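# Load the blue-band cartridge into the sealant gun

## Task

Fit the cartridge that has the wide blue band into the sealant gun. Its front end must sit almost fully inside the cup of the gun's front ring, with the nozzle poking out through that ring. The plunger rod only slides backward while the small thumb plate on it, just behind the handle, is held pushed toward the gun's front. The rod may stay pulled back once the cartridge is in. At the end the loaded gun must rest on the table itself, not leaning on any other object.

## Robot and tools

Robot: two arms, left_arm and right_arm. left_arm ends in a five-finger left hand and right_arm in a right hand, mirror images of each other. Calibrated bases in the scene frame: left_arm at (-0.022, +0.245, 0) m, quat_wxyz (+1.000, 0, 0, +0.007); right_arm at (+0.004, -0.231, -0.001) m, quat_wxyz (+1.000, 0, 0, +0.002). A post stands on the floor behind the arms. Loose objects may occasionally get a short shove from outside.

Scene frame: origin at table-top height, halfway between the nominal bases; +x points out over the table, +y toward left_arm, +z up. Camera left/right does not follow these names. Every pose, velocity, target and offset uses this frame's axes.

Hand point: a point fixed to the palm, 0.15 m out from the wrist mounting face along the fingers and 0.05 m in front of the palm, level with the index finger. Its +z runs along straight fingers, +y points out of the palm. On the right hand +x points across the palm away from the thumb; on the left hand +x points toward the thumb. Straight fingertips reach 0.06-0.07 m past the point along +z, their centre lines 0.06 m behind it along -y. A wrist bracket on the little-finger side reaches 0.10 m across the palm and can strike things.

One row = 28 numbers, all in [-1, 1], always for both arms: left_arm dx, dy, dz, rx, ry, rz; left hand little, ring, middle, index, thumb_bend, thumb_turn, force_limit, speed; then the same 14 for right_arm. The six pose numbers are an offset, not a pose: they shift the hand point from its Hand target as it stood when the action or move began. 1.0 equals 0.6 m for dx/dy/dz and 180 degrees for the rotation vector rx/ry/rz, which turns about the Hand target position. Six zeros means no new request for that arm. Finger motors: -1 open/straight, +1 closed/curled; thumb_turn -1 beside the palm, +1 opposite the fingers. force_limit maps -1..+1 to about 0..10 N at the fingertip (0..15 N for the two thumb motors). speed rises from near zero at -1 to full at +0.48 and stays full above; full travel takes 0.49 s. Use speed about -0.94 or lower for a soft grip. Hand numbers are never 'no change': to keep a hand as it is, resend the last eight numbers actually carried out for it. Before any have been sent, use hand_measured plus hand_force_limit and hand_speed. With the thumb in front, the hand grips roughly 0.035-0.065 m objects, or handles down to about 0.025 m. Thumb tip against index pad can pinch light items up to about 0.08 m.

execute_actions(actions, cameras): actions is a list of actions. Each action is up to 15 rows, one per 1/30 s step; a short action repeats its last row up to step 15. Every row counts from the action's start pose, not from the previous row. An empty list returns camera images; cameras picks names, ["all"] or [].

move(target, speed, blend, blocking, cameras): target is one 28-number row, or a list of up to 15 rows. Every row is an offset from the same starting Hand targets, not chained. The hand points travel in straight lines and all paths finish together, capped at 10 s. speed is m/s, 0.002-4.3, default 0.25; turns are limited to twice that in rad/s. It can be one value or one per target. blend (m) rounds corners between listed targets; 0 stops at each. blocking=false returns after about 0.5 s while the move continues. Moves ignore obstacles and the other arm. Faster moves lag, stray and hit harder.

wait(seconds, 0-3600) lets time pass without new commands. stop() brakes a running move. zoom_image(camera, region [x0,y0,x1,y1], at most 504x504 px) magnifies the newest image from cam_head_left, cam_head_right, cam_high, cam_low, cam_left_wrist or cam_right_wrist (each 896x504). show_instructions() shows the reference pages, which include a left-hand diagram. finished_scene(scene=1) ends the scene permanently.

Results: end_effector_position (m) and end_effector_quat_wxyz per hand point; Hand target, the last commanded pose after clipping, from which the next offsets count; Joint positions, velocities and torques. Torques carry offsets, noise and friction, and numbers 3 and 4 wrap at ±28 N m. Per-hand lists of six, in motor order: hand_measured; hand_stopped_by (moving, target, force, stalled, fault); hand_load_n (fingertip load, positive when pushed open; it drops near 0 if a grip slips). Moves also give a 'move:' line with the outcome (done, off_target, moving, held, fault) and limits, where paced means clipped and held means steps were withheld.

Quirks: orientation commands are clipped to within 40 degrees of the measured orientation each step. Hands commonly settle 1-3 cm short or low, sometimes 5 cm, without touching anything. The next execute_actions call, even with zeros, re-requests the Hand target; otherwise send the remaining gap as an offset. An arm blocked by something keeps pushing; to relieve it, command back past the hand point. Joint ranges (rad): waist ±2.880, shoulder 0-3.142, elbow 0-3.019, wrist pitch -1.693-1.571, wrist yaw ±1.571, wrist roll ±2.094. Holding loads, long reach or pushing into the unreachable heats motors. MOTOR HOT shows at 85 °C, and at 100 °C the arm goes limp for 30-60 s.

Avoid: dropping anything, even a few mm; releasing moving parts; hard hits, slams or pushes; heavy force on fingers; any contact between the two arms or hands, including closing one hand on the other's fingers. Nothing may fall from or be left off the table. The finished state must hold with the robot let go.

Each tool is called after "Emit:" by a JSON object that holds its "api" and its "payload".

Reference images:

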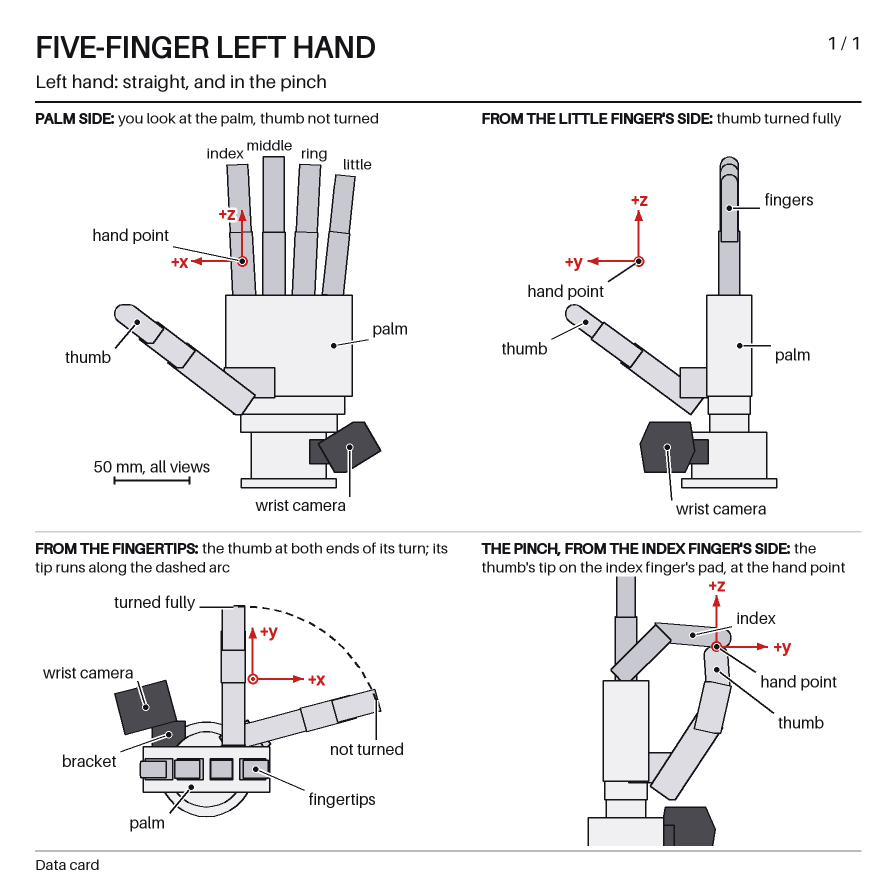

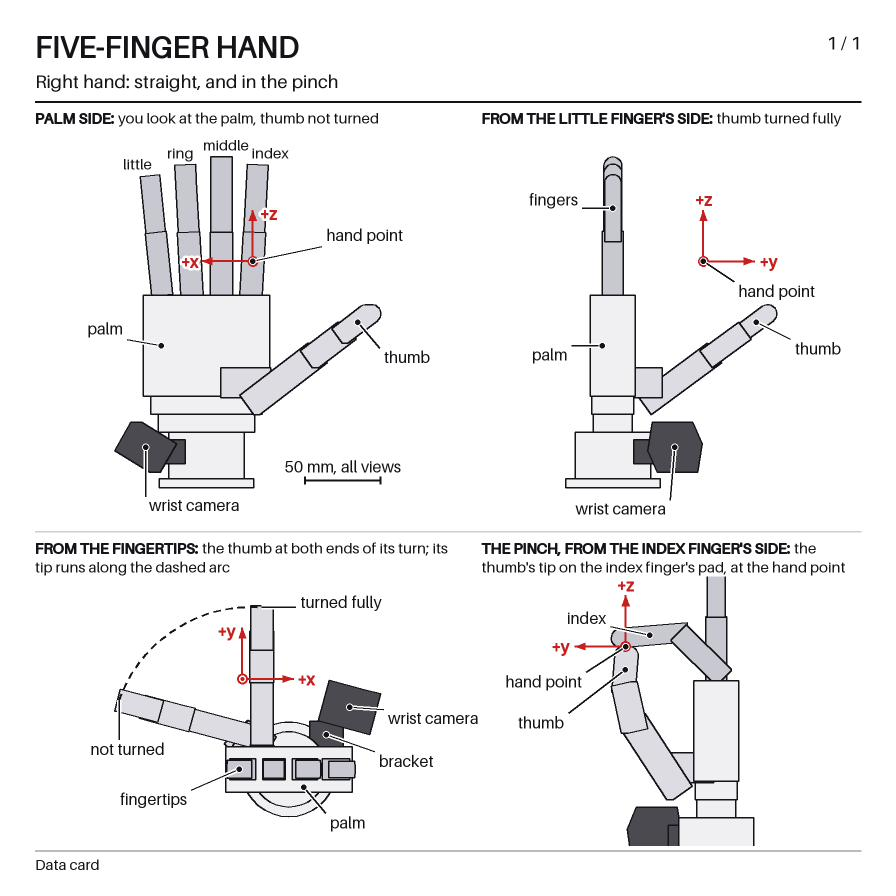

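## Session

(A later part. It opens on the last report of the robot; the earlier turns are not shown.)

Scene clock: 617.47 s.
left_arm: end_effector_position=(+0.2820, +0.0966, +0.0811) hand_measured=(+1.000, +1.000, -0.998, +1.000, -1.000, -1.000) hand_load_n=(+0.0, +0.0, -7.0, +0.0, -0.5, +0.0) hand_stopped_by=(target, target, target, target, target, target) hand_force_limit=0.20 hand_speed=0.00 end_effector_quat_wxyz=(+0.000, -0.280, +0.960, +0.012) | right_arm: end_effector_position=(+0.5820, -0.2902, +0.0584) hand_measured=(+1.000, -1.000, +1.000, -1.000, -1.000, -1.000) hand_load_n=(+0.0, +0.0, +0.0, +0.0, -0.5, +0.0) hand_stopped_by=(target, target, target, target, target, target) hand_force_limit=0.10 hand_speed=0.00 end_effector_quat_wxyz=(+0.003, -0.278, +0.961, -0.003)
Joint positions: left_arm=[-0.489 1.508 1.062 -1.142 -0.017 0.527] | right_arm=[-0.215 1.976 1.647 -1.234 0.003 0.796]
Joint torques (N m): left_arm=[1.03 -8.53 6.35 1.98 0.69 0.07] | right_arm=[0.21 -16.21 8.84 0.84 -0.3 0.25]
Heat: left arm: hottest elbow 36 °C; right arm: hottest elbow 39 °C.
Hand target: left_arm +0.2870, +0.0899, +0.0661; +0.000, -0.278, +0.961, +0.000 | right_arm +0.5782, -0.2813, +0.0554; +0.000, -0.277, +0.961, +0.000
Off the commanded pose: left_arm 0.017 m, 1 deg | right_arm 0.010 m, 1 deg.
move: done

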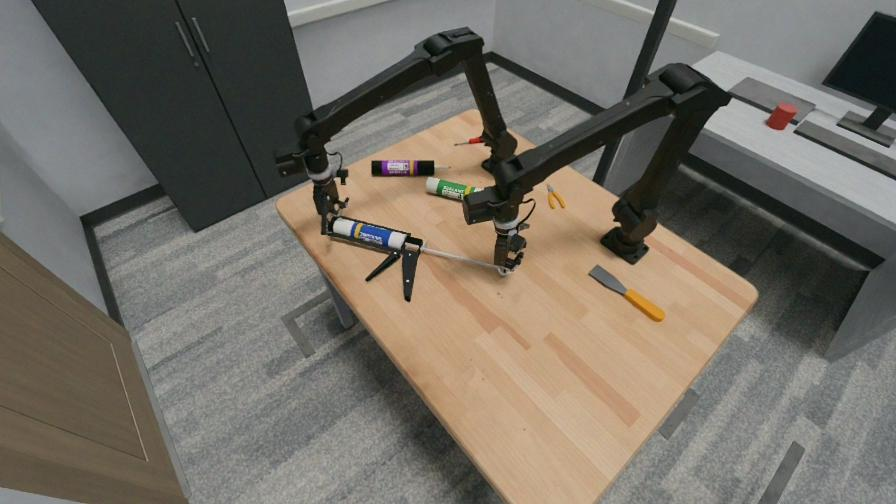

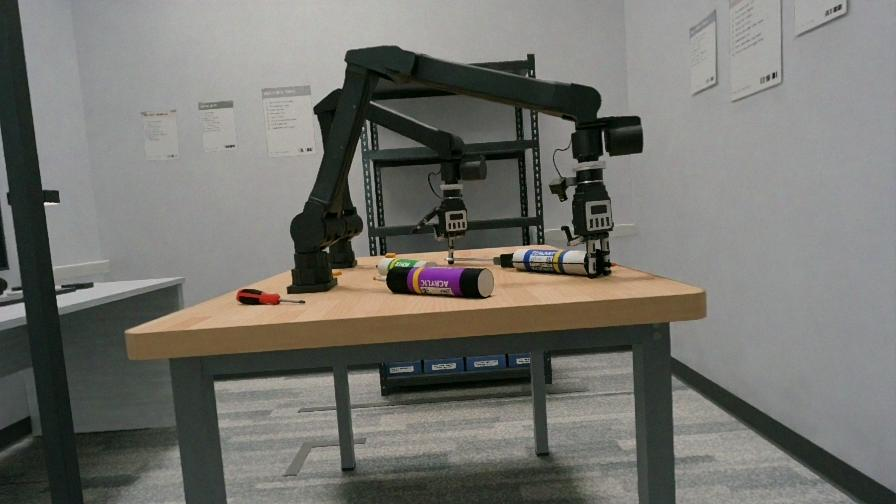

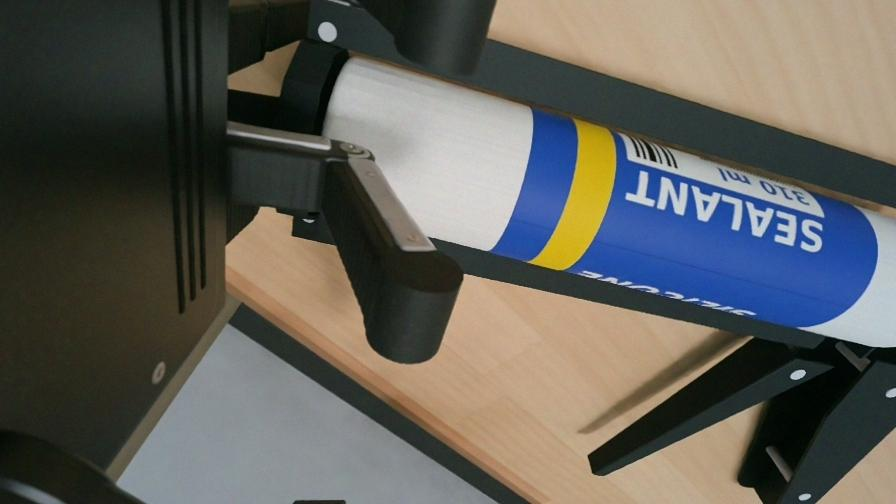

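Emit:
{"api": "move", "payload": {"target": [0,0,0,0,0,0, 1,1,-1,1,-1,-1,0.2,0, -0.006,0.0095,0.004,0,0,0, 1,-1,1,-1,-1,-1,0.1,0], "speed": 0.03, "cameras": ["cam_high","cam_low","cam_right_wrist"]}}

Emit:
{"api": "zoom_image", "payload": {"camera": "cam_low", "region": [575, 215, 645, 285]}}

Emit:
{"api": "zoom_image", "payload": {"camera": "cam_high", "region": [285, 185, 355, 245]}}

Scene clock: 618.37 s.
left_arm: end_effector_position=(+0.2820, +0.0966, +0.0811) hand_measured=(+1.000, +1.000, -0.998, +1.000, -1.000, -1.000) hand_load_n=(+0.0, +0.0, -7.0, +0.0, +0.0, +0.0) hand_stopped_by=(target, target, target, target, target, target) hand_force_limit=0.20 hand_speed=0.00 end_effector_quat_wxyz=(+0.000, -0.280, +0.960, +0.012) | right_arm: end_effector_position=(+0.5787, -0.2863, +0.0585) hand_measured=(+1.000, -1.000, +1.000, -1.000, -1.000, -1.000) hand_load_n=(+0.0, +0.0, +0.0, +0.0, +0.0, +0.0) hand_stopped_by=(target, target, target, target, target, target) hand_force_limit=0.10 hand_speed=0.00 end_effector_quat_wxyz=(+0.002, -0.275, +0.961, -0.003)
Joint positions: left_arm=[-0.489 1.508 1.062 -1.142 -0.017 0.527] | right_arm=[-0.21 1.966 1.632 -1.231 0.004 0.807]
Joint torques (N m): left_arm=[0.56 -8.7 6.09 2.02 0.7 0.06] | right_arm=[0.44 -16.44 8.81 0.73 -0.33 0.22]
Heat: left arm: hottest elbow 36 °C; right arm: hottest elbow 39 °C.
Hand target: left_arm +0.2870, +0.0899, +0.0661; +0.000, -0.278, +0.961, +0.000 | right_arm +0.5745, -0.2756, +0.0579; +0.000, -0.277, +0.961, +0.000
Off the commanded pose: left_arm 0.017 m, 1 deg | right_arm 0.011 m, 0 deg.
move: off_target (right_arm)

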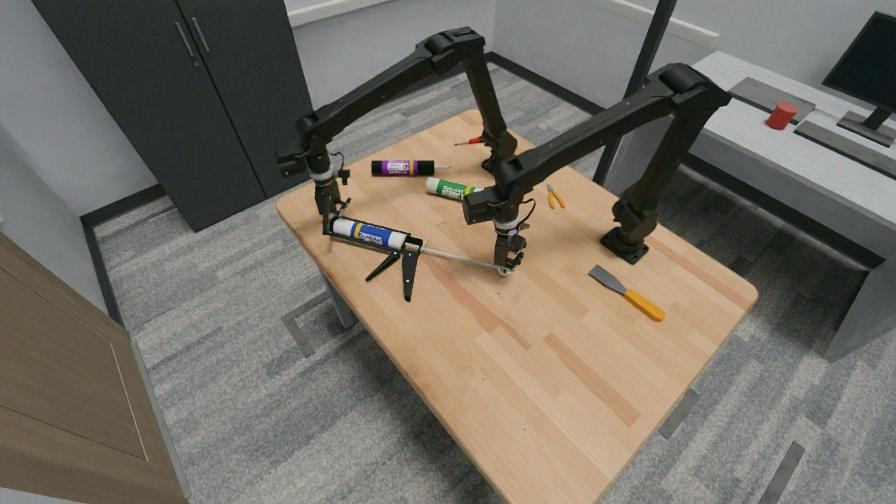

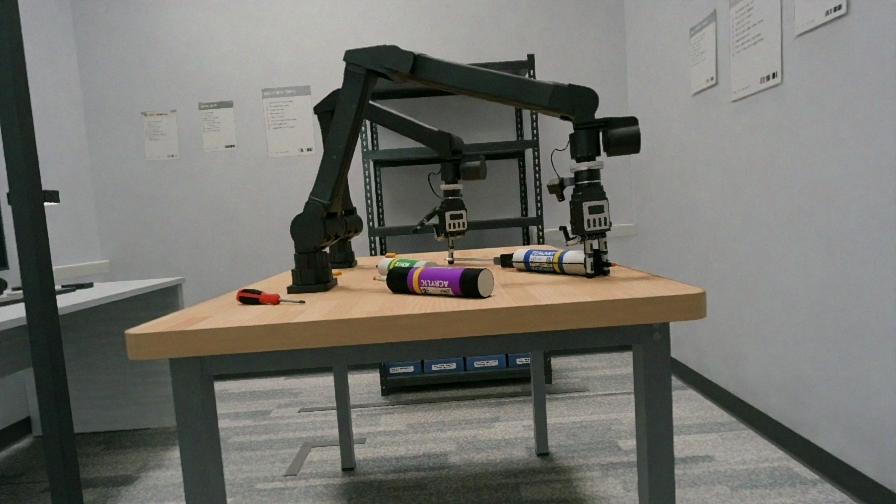

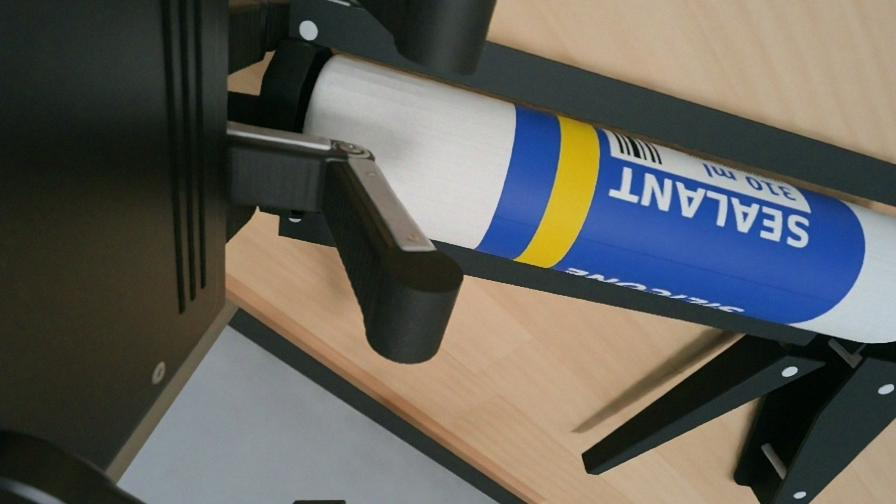

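Scaled by 7.200 from the camera's image (finer frame: 1280x720).

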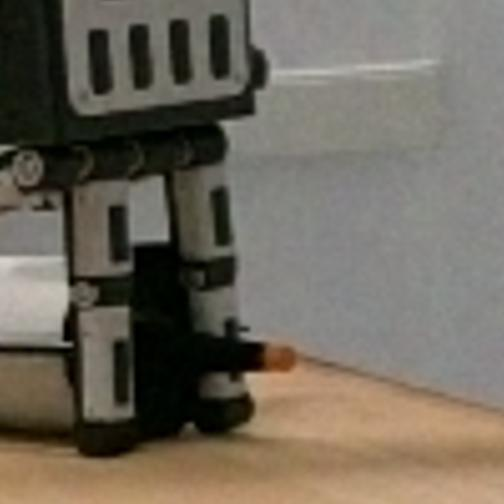

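Scaled by 7.200 from the camera's image (finer frame: 1280x720).

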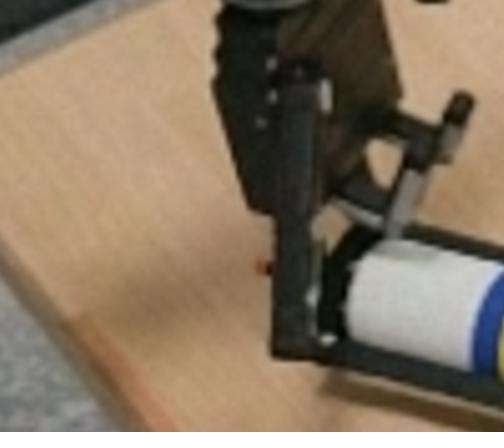

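Emit:
{"api": "move", "payload": {"target": [0,0,0,0,0,0, 1,1,-1,1,-1,-1,0.2,0, -0.005,0.009,0.003,0,0,0, 1,-1,1,-1,-1,-1,0.1,0], "speed": 0.03, "cameras": ["cam_high","cam_low","cam_right_wrist"]}}

Emit:
{"api": "zoom_image", "payload": {"camera": "cam_low", "region": [575, 215, 645, 285]}}

Emit:
{"api": "zoom_image", "payload": {"camera": "cam_high", "region": [285, 185, 355, 245]}}

Scene clock: 619.23 s.
left_arm: end_effector_position=(+0.2821, +0.0967, +0.0811) hand_measured=(+1.000, +1.000, -0.998, +1.000, -1.000, -1.000) hand_load_n=(+0.0, +0.0, -7.0, +0.0, +0.0, +0.0) hand_stopped_by=(target, target, target, target, target, target) hand_force_limit=0.20 hand_speed=0.00 end_effector_quat_wxyz=(+0.000, -0.281, +0.960, +0.012) | right_arm: end_effector_position=(+0.5774, -0.2855, +0.0589) hand_measured=(+1.000, -1.000, +1.000, -1.000, -1.000, -1.000) hand_load_n=(+0.0, +0.0, +0.0, +0.0, +0.0, +0.0) hand_stopped_by=(target, target, target, target, target, target) hand_force_limit=0.10 hand_speed=0.00 end_effector_quat_wxyz=(+0.003, -0.270, +0.963, -0.004)
Joint positions: left_arm=[-0.488 1.508 1.062 -1.142 -0.017 0.527] | right_arm=[-0.209 1.958 1.62 -1.224 0.004 0.819]
Joint torques (N m): left_arm=[1.03 -8.76 6.38 2.04 0.66 0.08] | right_arm=[1.08 -16.44 8.7 0.53 -0.35 0.18]
Heat: left arm: hottest elbow 36 °C; right arm: hottest elbow 39 °C.
Hand target: left_arm +0.2870, +0.0900, +0.0661; +0.000, -0.278, +0.961, +0.000 | right_arm +0.5715, -0.2702, +0.0597; +0.000, -0.277, +0.961, +0.000
Off the commanded pose: left_arm 0.017 m, 1 deg | right_arm 0.016 m, 1 deg.
move: off_target (right_arm)

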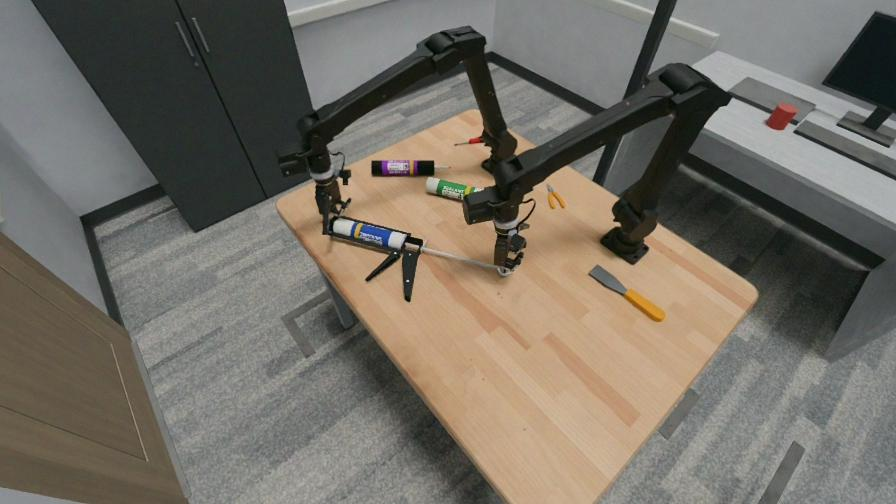

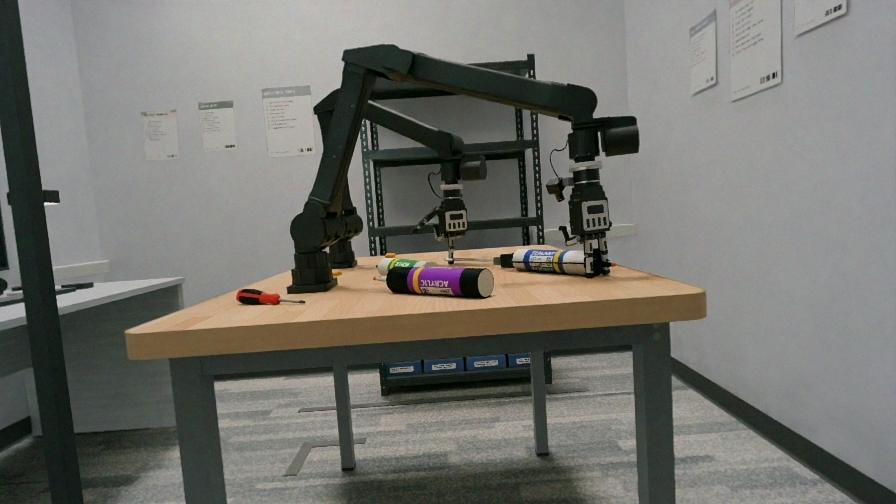

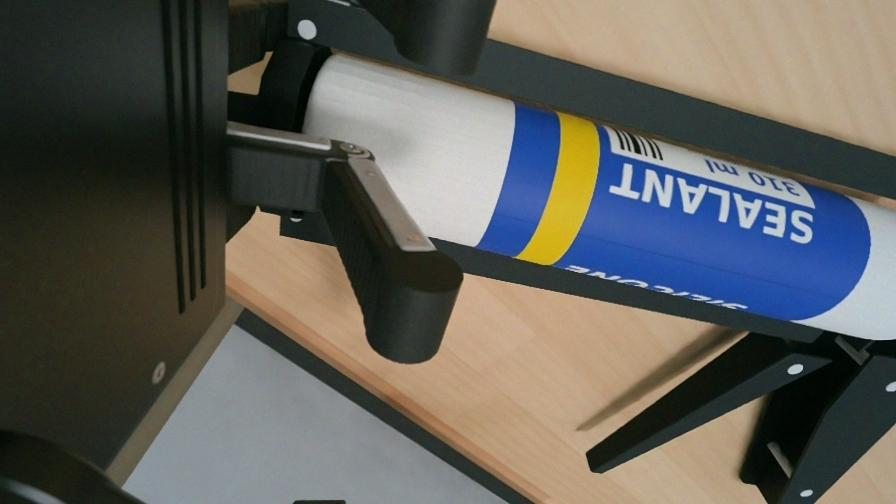

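Scaled by 7.200 from the camera's image (finer frame: 1280x720).

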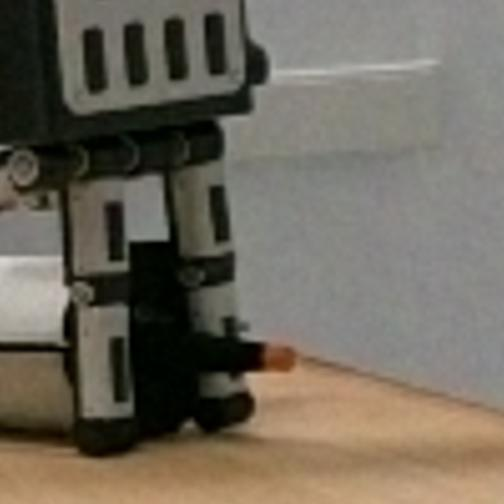

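Scaled by 7.200 from the camera's image (finer frame: 1280x720).

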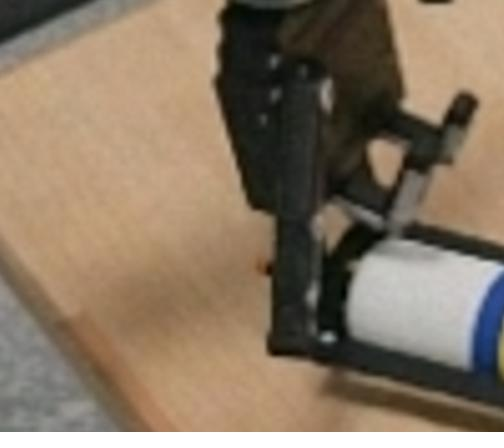

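Emit:
{"api": "move", "payload": {"target": [0.0075,-0.0145,0,0,0,0, 1,1,-1,1,-1,-1,0.2,0, 0,0,0,0,0,0, 1,-1,1,-1,-1,-1,0.1,0], "speed": 0.03, "cameras": ["cam_high","cam_low","cam_right_wrist"]}}

Emit:
{"api": "zoom_image", "payload": {"camera": "cam_high", "region": [370, 220, 430, 268]}}

Scene clock: 620.00 s.
left_arm: end_effector_position=(+0.2821, +0.0967, +0.0811) hand_measured=(+1.000, +1.000, -0.998, +1.000, -1.000, -1.000) hand_load_n=(+0.0, +0.0, -7.0, +0.0, +0.0, +0.0) hand_stopped_by=(target, target, target, target, target, target) hand_force_limit=0.20 hand_speed=0.00 end_effector_quat_wxyz=(+0.000, -0.281, +0.960, +0.012) | right_arm: end_effector_position=(+0.5774, -0.2855, +0.0589) hand_measured=(+1.000, -1.000, +1.000, -1.000, -1.000, -1.000) hand_load_n=(+0.0, +0.0, +0.0, +0.0, +0.0, +0.0) hand_stopped_by=(target, target, target, target, target, target) hand_force_limit=0.10 hand_speed=0.00 end_effector_quat_wxyz=(+0.003, -0.270, +0.963, -0.004)
Joint positions: left_arm=[-0.488 1.508 1.062 -1.142 -0.017 0.527] | right_arm=[-0.209 1.958 1.62 -1.224 0.004 0.819]
Joint torques (N m): left_arm=[-0.26 -6.59 7.83 1.81 0.7 -0.09] | right_arm=[1.03 -16.44 8.7 0.54 -0.35 0.19]
Heat: left arm: hottest elbow 36 °C; right arm: hottest elbow 39 °C.
Hand target: left_arm +0.2915, +0.0813, +0.0661; +0.000, -0.278, +0.961, +0.000 | right_arm +0.5715, -0.2703, +0.0597; +0.000, -0.277, +0.961, +0.000
Off the commanded pose: left_arm 0.023 m, 1 deg | right_arm 0.016 m, 1 deg.
move: off_target (left_arm)

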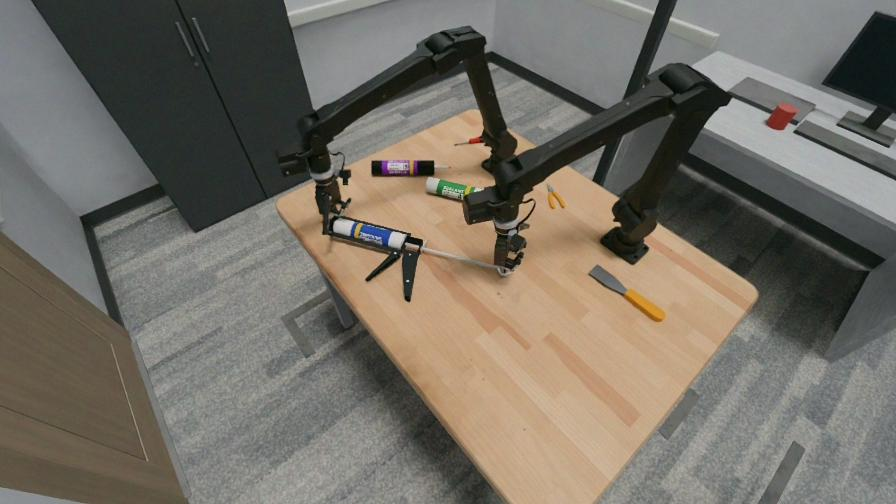

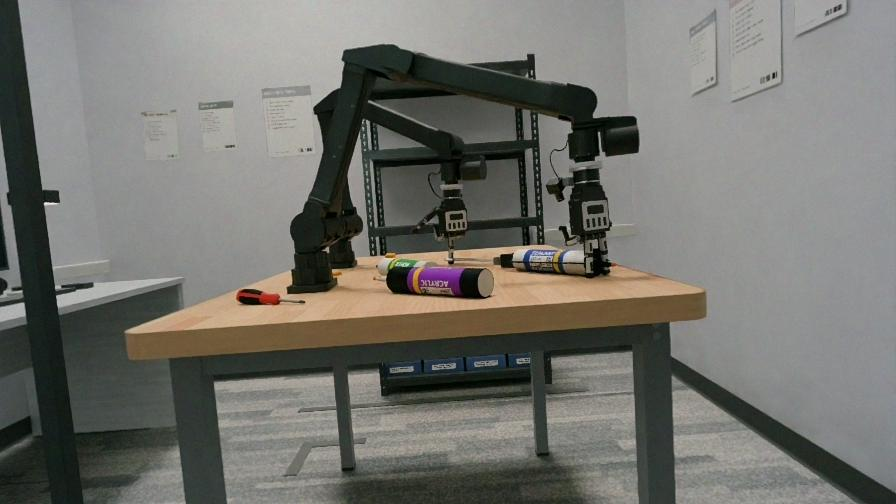

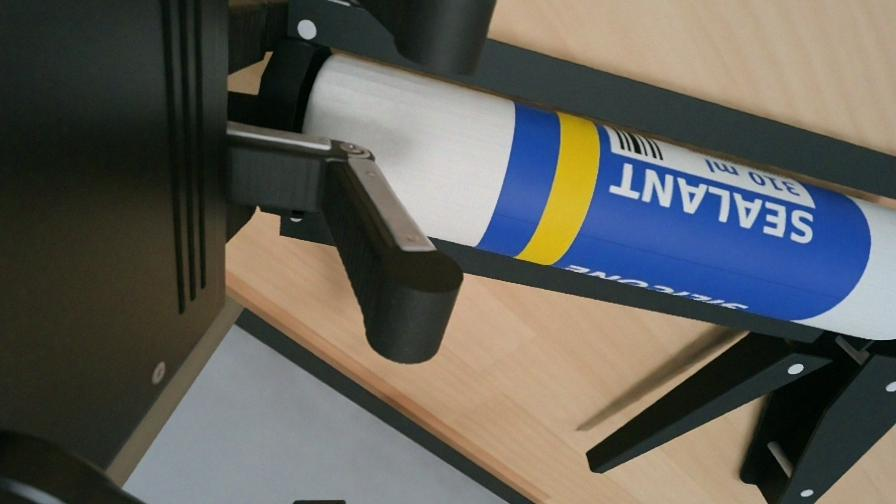

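Scaled by 8.400 from the camera's image (finer frame: 1280x720).

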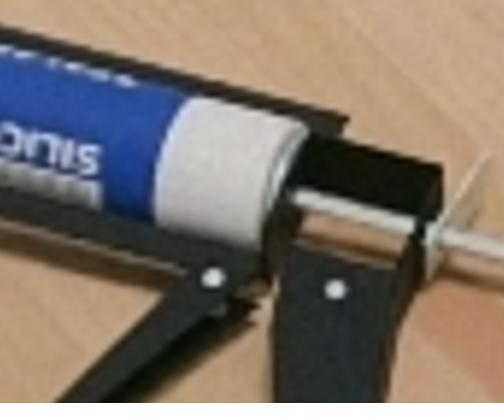

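Emit:
{"api": "move", "payload": {"target": [0.0115,-0.018,0,0,0,0, 1,1,-1,1,-1,-1,0.2,0, 0,0,0,0,0,0, 1,-1,1,-1,-1,-1,0.1,0], "speed": 0.03, "cameras": ["cam_high","cam_low","cam_right_wrist"]}}

Emit:
{"api": "zoom_image", "payload": {"camera": "cam_high", "region": [370, 220, 430, 268]}}

Scene clock: 620.83 s.
left_arm: end_effector_position=(+0.2824, +0.0952, +0.0805) hand_measured=(+1.000, +1.000, -0.998, +1.000, -1.000, -1.000) hand_load_n=(+0.0, +0.0, -9.0, +0.0, +0.0, +0.0) hand_stopped_by=(target, target, target, target, target, target) hand_force_limit=0.20 hand_speed=0.00 end_effector_quat_wxyz=(+0.000, -0.279, +0.960, +0.013) | right_arm: end_effector_position=(+0.5774, -0.2855, +0.0589) hand_measured=(+1.000, -1.000, +1.000, -1.000, -1.000, -1.000) hand_load_n=(+0.0, +0.0, +0.0, +0.0, +0.0, +0.0) hand_stopped_by=(target, target, target, target, target, target) hand_force_limit=0.10 hand_speed=0.00 end_effector_quat_wxyz=(+0.003, -0.270, +0.963, -0.004)
Joint positions: left_arm=[-0.493 1.512 1.064 -1.142 -0.019 0.527] | right_arm=[-0.209 1.958 1.62 -1.224 0.004 0.819]
Joint torques (N m): left_arm=[-0.97 -4.84 9.99 1.7 0.79 -0.28] | right_arm=[1.08 -16.44 8.7 0.54 -0.36 0.19]
Heat: left arm: hottest elbow 36 °C; right arm: hottest elbow 38 °C.
Hand target: left_arm +0.2984, +0.0704, +0.0660; +0.000, -0.278, +0.961, +0.000 | right_arm +0.5715, -0.2703, +0.0596; +0.000, -0.277, +0.961, +0.000
Off the commanded pose: left_arm 0.033 m, 2 deg | right_arm 0.016 m, 1 deg.
move: off_target (left_arm)

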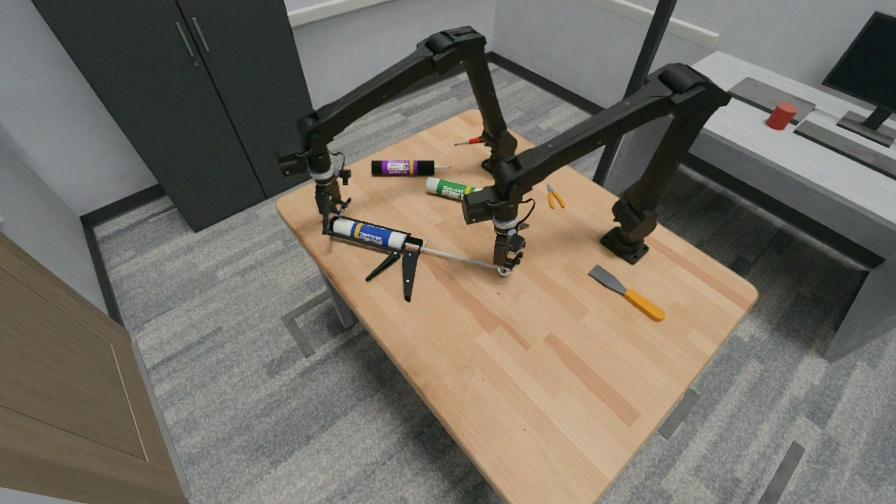

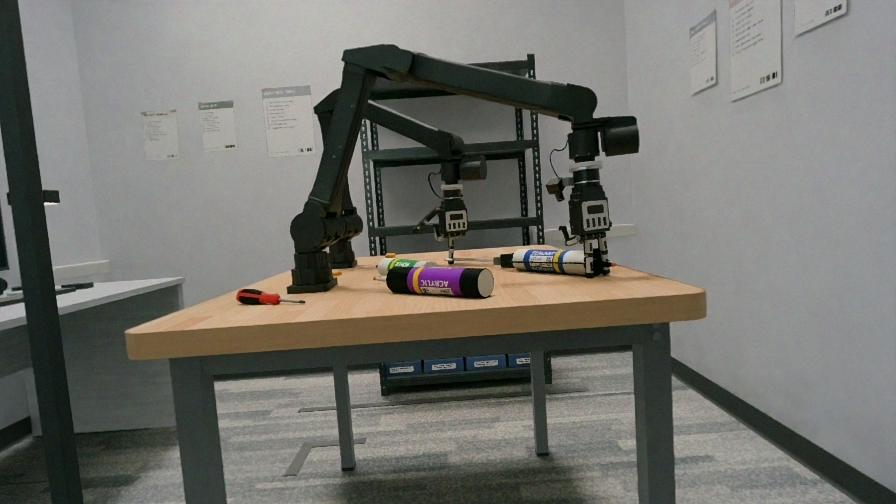

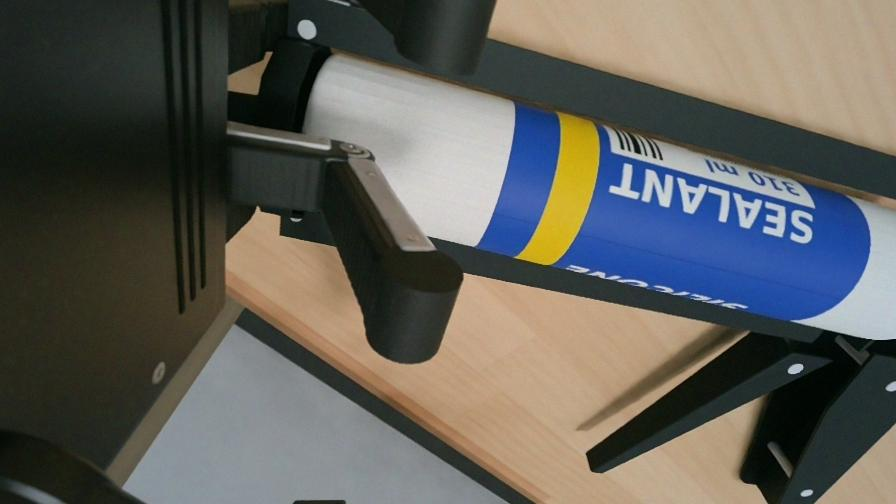

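Scaled by 8.400 from the camera's image (finer frame: 1280x720).

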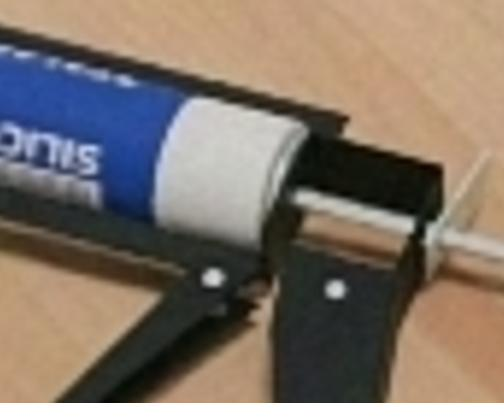

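Emit:
{"api": "move", "payload": {"target": [0.0115,-0.018,0,0,0,0, 1,1,-1,1,-1,-1,0.2,0, 0,0,0,0,0,0, 1,-1,1,-1,-1,-1,0.1,0], "speed": 0.03, "cameras": ["cam_high","cam_low","cam_right_wrist"]}}

Emit:
{"api": "zoom_image", "payload": {"camera": "cam_high", "region": [370, 220, 430, 268]}}

Emit:
{"api": "zoom_image", "payload": {"camera": "cam_high", "region": [480, 230, 550, 290]}}

Scene clock: 621.90 s.
left_arm: end_effector_position=(+0.2840, +0.0923, +0.0815) hand_measured=(+1.000, +1.000, -0.998, +1.000, -1.000, -1.000) hand_load_n=(+0.0, +0.0, -11.5, +0.0, +0.0, +0.0) hand_stopped_by=(target, target, target, target, target, target) hand_force_limit=0.20 hand_speed=0.00 end_effector_quat_wxyz=(-0.005, -0.280, +0.960, +0.023) | right_arm: end_effector_position=(+0.5776, -0.2858, +0.0590) hand_measured=(+1.000, -1.000, +1.000, -1.000, -1.000, -1.000) hand_load_n=(+0.0, +0.0, +0.0, +0.0, +0.0, +0.0) hand_stopped_by=(target, target, target, target, target, target) hand_force_limit=0.10 hand_speed=0.00 end_effector_quat_wxyz=(+0.003, -0.270, +0.963, -0.005)
Joint positions: left_arm=[-0.5 1.534 1.087 -1.164 -0.026 0.516] | right_arm=[-0.209 1.957 1.62 -1.223 0.006 0.819]
Joint torques (N m): left_arm=[-1.85 -6.48 10.58 2.04 1.05 -0.29] | right_arm=[1.03 -16.38 8.72 0.5 -0.4 0.19]
Heat: left arm: hottest elbow 37 °C; right arm: hottest elbow 38 °C.
Hand target: left_arm +0.3052, +0.0597, +0.0660; +0.000, -0.278, +0.961, +0.000 | right_arm +0.5715, -0.2703, +0.0596; +0.000, -0.277, +0.961, +0.000
Off the commanded pose: left_arm 0.042 m, 3 deg | right_arm 0.017 m, 1 deg.
move: off_target (left_arm)

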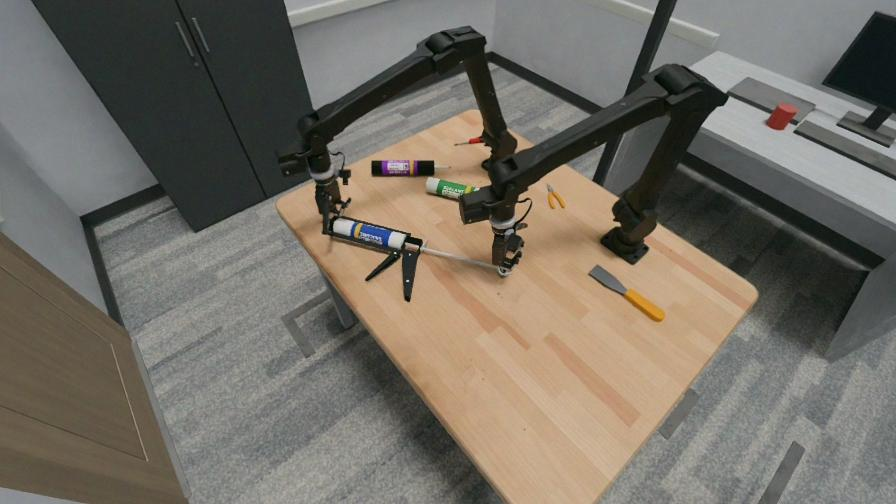

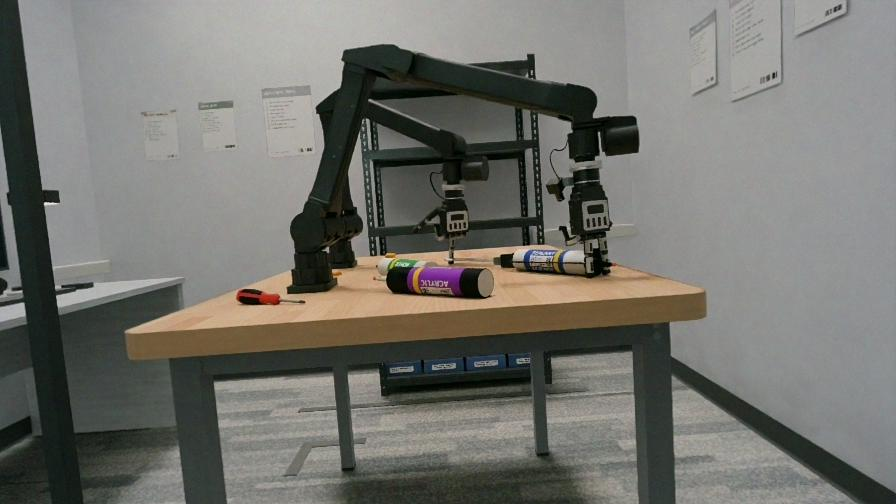

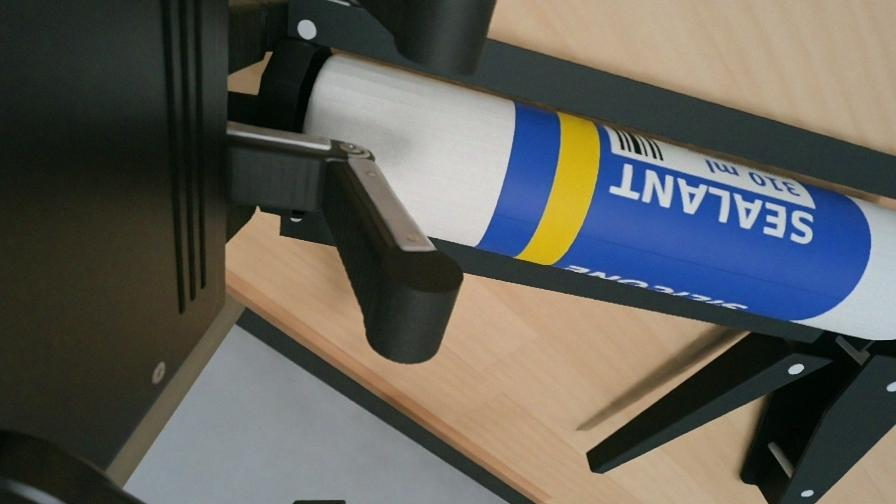

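Scaled by 8.400 from the camera's image (finer frame: 1280x720).

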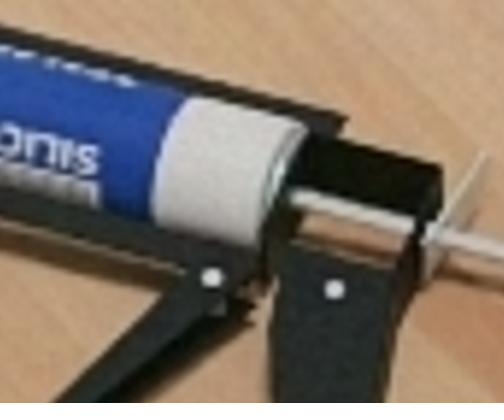

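Scaled by 7.200 from the camera's image (finer frame: 1280x720).

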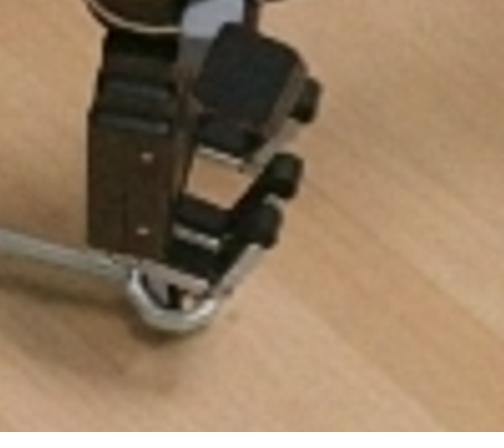

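Emit:
{"api": "move", "payload": {"target": [-0.037,0.0622,0.0033,0,0,0, 1,1,-1,1,-1,-1,0.2,0, 0.0167,-0.0267,0,0,0,0, 1,-1,1,-1,-1,-1,0.1,0], "speed": 0.05, "cameras": []}}

Emit:
{"api": "move", "payload": {"target": [0,0,0,0,0,0, 1,1,-1,1,-1,-1,0.2,0, 0.0333,-0.0533,0,0,0,0, 1,-1,1,-1,-1,-1,0.1,0], "speed": 0.08, "cameras": ["cam_high","cam_low","cam_right_wrist"]}}

Scene clock: 624.47 s.
left_arm: end_effector_position=(+0.2807, +0.0989, +0.0809) hand_measured=(+1.000, +1.000, -1.000, +1.000, -1.000, -1.000) hand_load_n=(+0.0, +0.0, -3.5, +0.0, +0.0, +0.0) hand_stopped_by=(target, target, target, target, target, target) hand_force_limit=0.20 hand_speed=0.00 end_effector_quat_wxyz=(+0.000, -0.282, +0.959, +0.008) | right_arm: end_effector_position=(+0.5771, -0.2857, +0.0590) hand_measured=(+1.000, -1.000, +1.000, -1.000, -1.000, -1.000) hand_load_n=(+0.0, +0.0, +0.0, +0.0, +0.0, +0.0) hand_stopped_by=(target, target, target, target, target, target) hand_force_limit=0.10 hand_speed=0.00 end_effector_quat_wxyz=(+0.002, -0.270, +0.963, -0.005)
Joint positions: left_arm=[-0.482 1.498 1.051 -1.134 -0.011 0.53] | right_arm=[-0.209 1.957 1.62 -1.225 0.006 0.819]
Joint torques (N m): left_arm=[0.91 -9.17 5.83 1.77 0.46 0.14] | right_arm=[-0.91 -14.21 13.29 -0.17 -0.42 -0.03]
Heat: left arm: hottest elbow 37 °C; right arm: hottest elbow 38 °C.
Hand target: left_arm +0.2830, +0.0971, +0.0680; +0.000, -0.278, +0.961, +0.000 | right_arm +0.5815, -0.2863, +0.0596; +0.000, -0.277, +0.961, +0.000
Off the commanded pose: left_arm 0.013 m, 1 deg | right_arm 0.004 m, 1 deg.
move: off_target (left_arm)

Scene clock: 625.60 s.
left_arm: end_effector_position=(+0.2807, +0.0989, +0.0810) hand_measured=(+1.000, +1.000, -1.000, +1.000, -1.000, -1.000) hand_load_n=(+0.5, +0.0, -3.5, +0.0, +0.0, +0.0) hand_stopped_by=(target, target, target, target, target, target) hand_force_limit=0.20 hand_speed=0.00 end_effector_quat_wxyz=(+0.000, -0.282, +0.959, +0.008) | right_arm: end_effector_position=(+0.5885, -0.3097, +0.0592) hand_measured=(+1.000, -1.000, +1.000, -1.000, -1.000, -1.000) hand_load_n=(+0.5, +0.0, +0.0, +0.0, +0.0, +0.0) hand_stopped_by=(target, target, target, target, target, target) hand_force_limit=0.10 hand_speed=0.00 end_effector_quat_wxyz=(-0.005, -0.275, +0.961, +0.003)
Joint positions: left_arm=[-0.482 1.497 1.051 -1.134 -0.011 0.531] | right_arm=[-0.246 2.016 1.712 -1.278 0 0.771]
Joint torques (N m): left_arm=[0.73 -9.05 5.78 1.72 0.47 0.15] | right_arm=[-1.32 -14.21 15.05 0.21 -0.19 0.03]
Heat: left arm: hottest elbow 37 °C; right arm: hottest elbow 38 °C.
Hand target: left_arm +0.2831, +0.0970, +0.0681; +0.000, -0.278, +0.961, +0.000 | right_arm +0.6015, -0.3182, +0.0596; +0.000, -0.277, +0.961, +0.000
Off the commanded pose: left_arm 0.013 m, 1 deg | right_arm 0.016 m, 1 deg.
move: off_target (right_arm)

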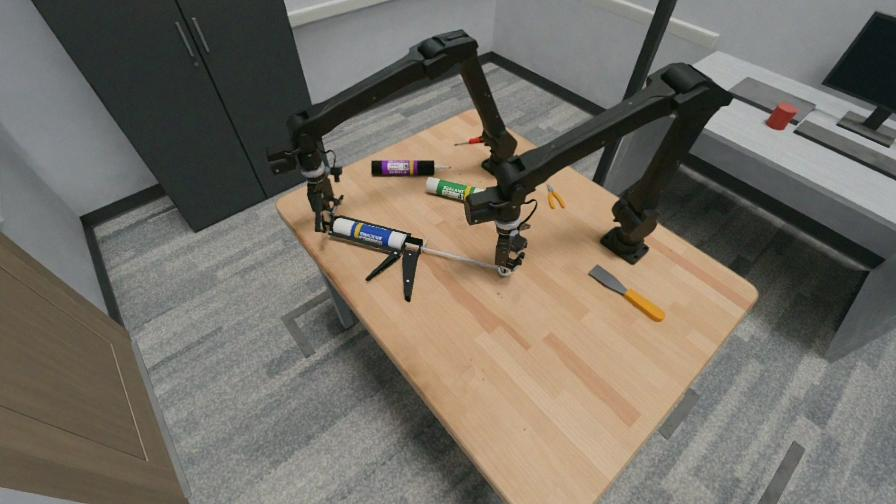

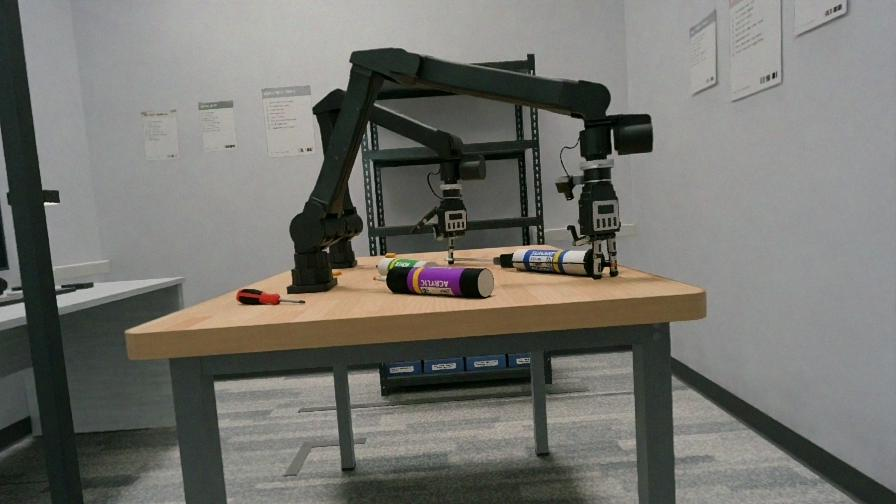

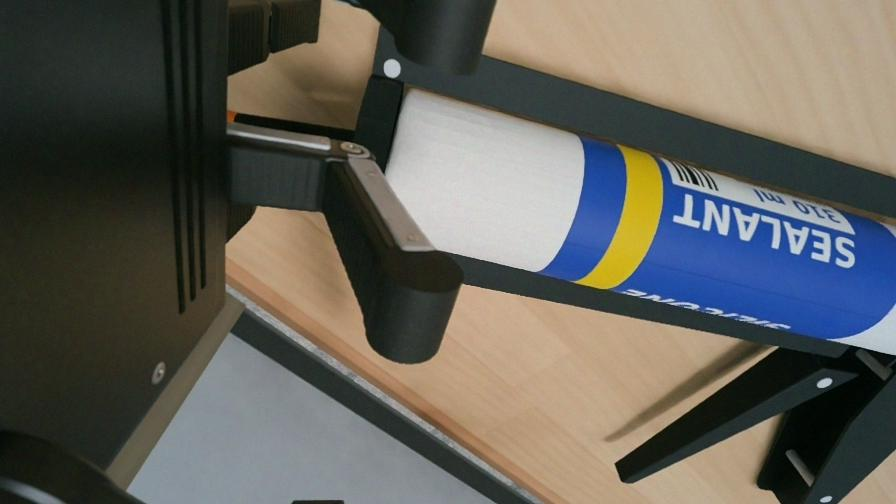

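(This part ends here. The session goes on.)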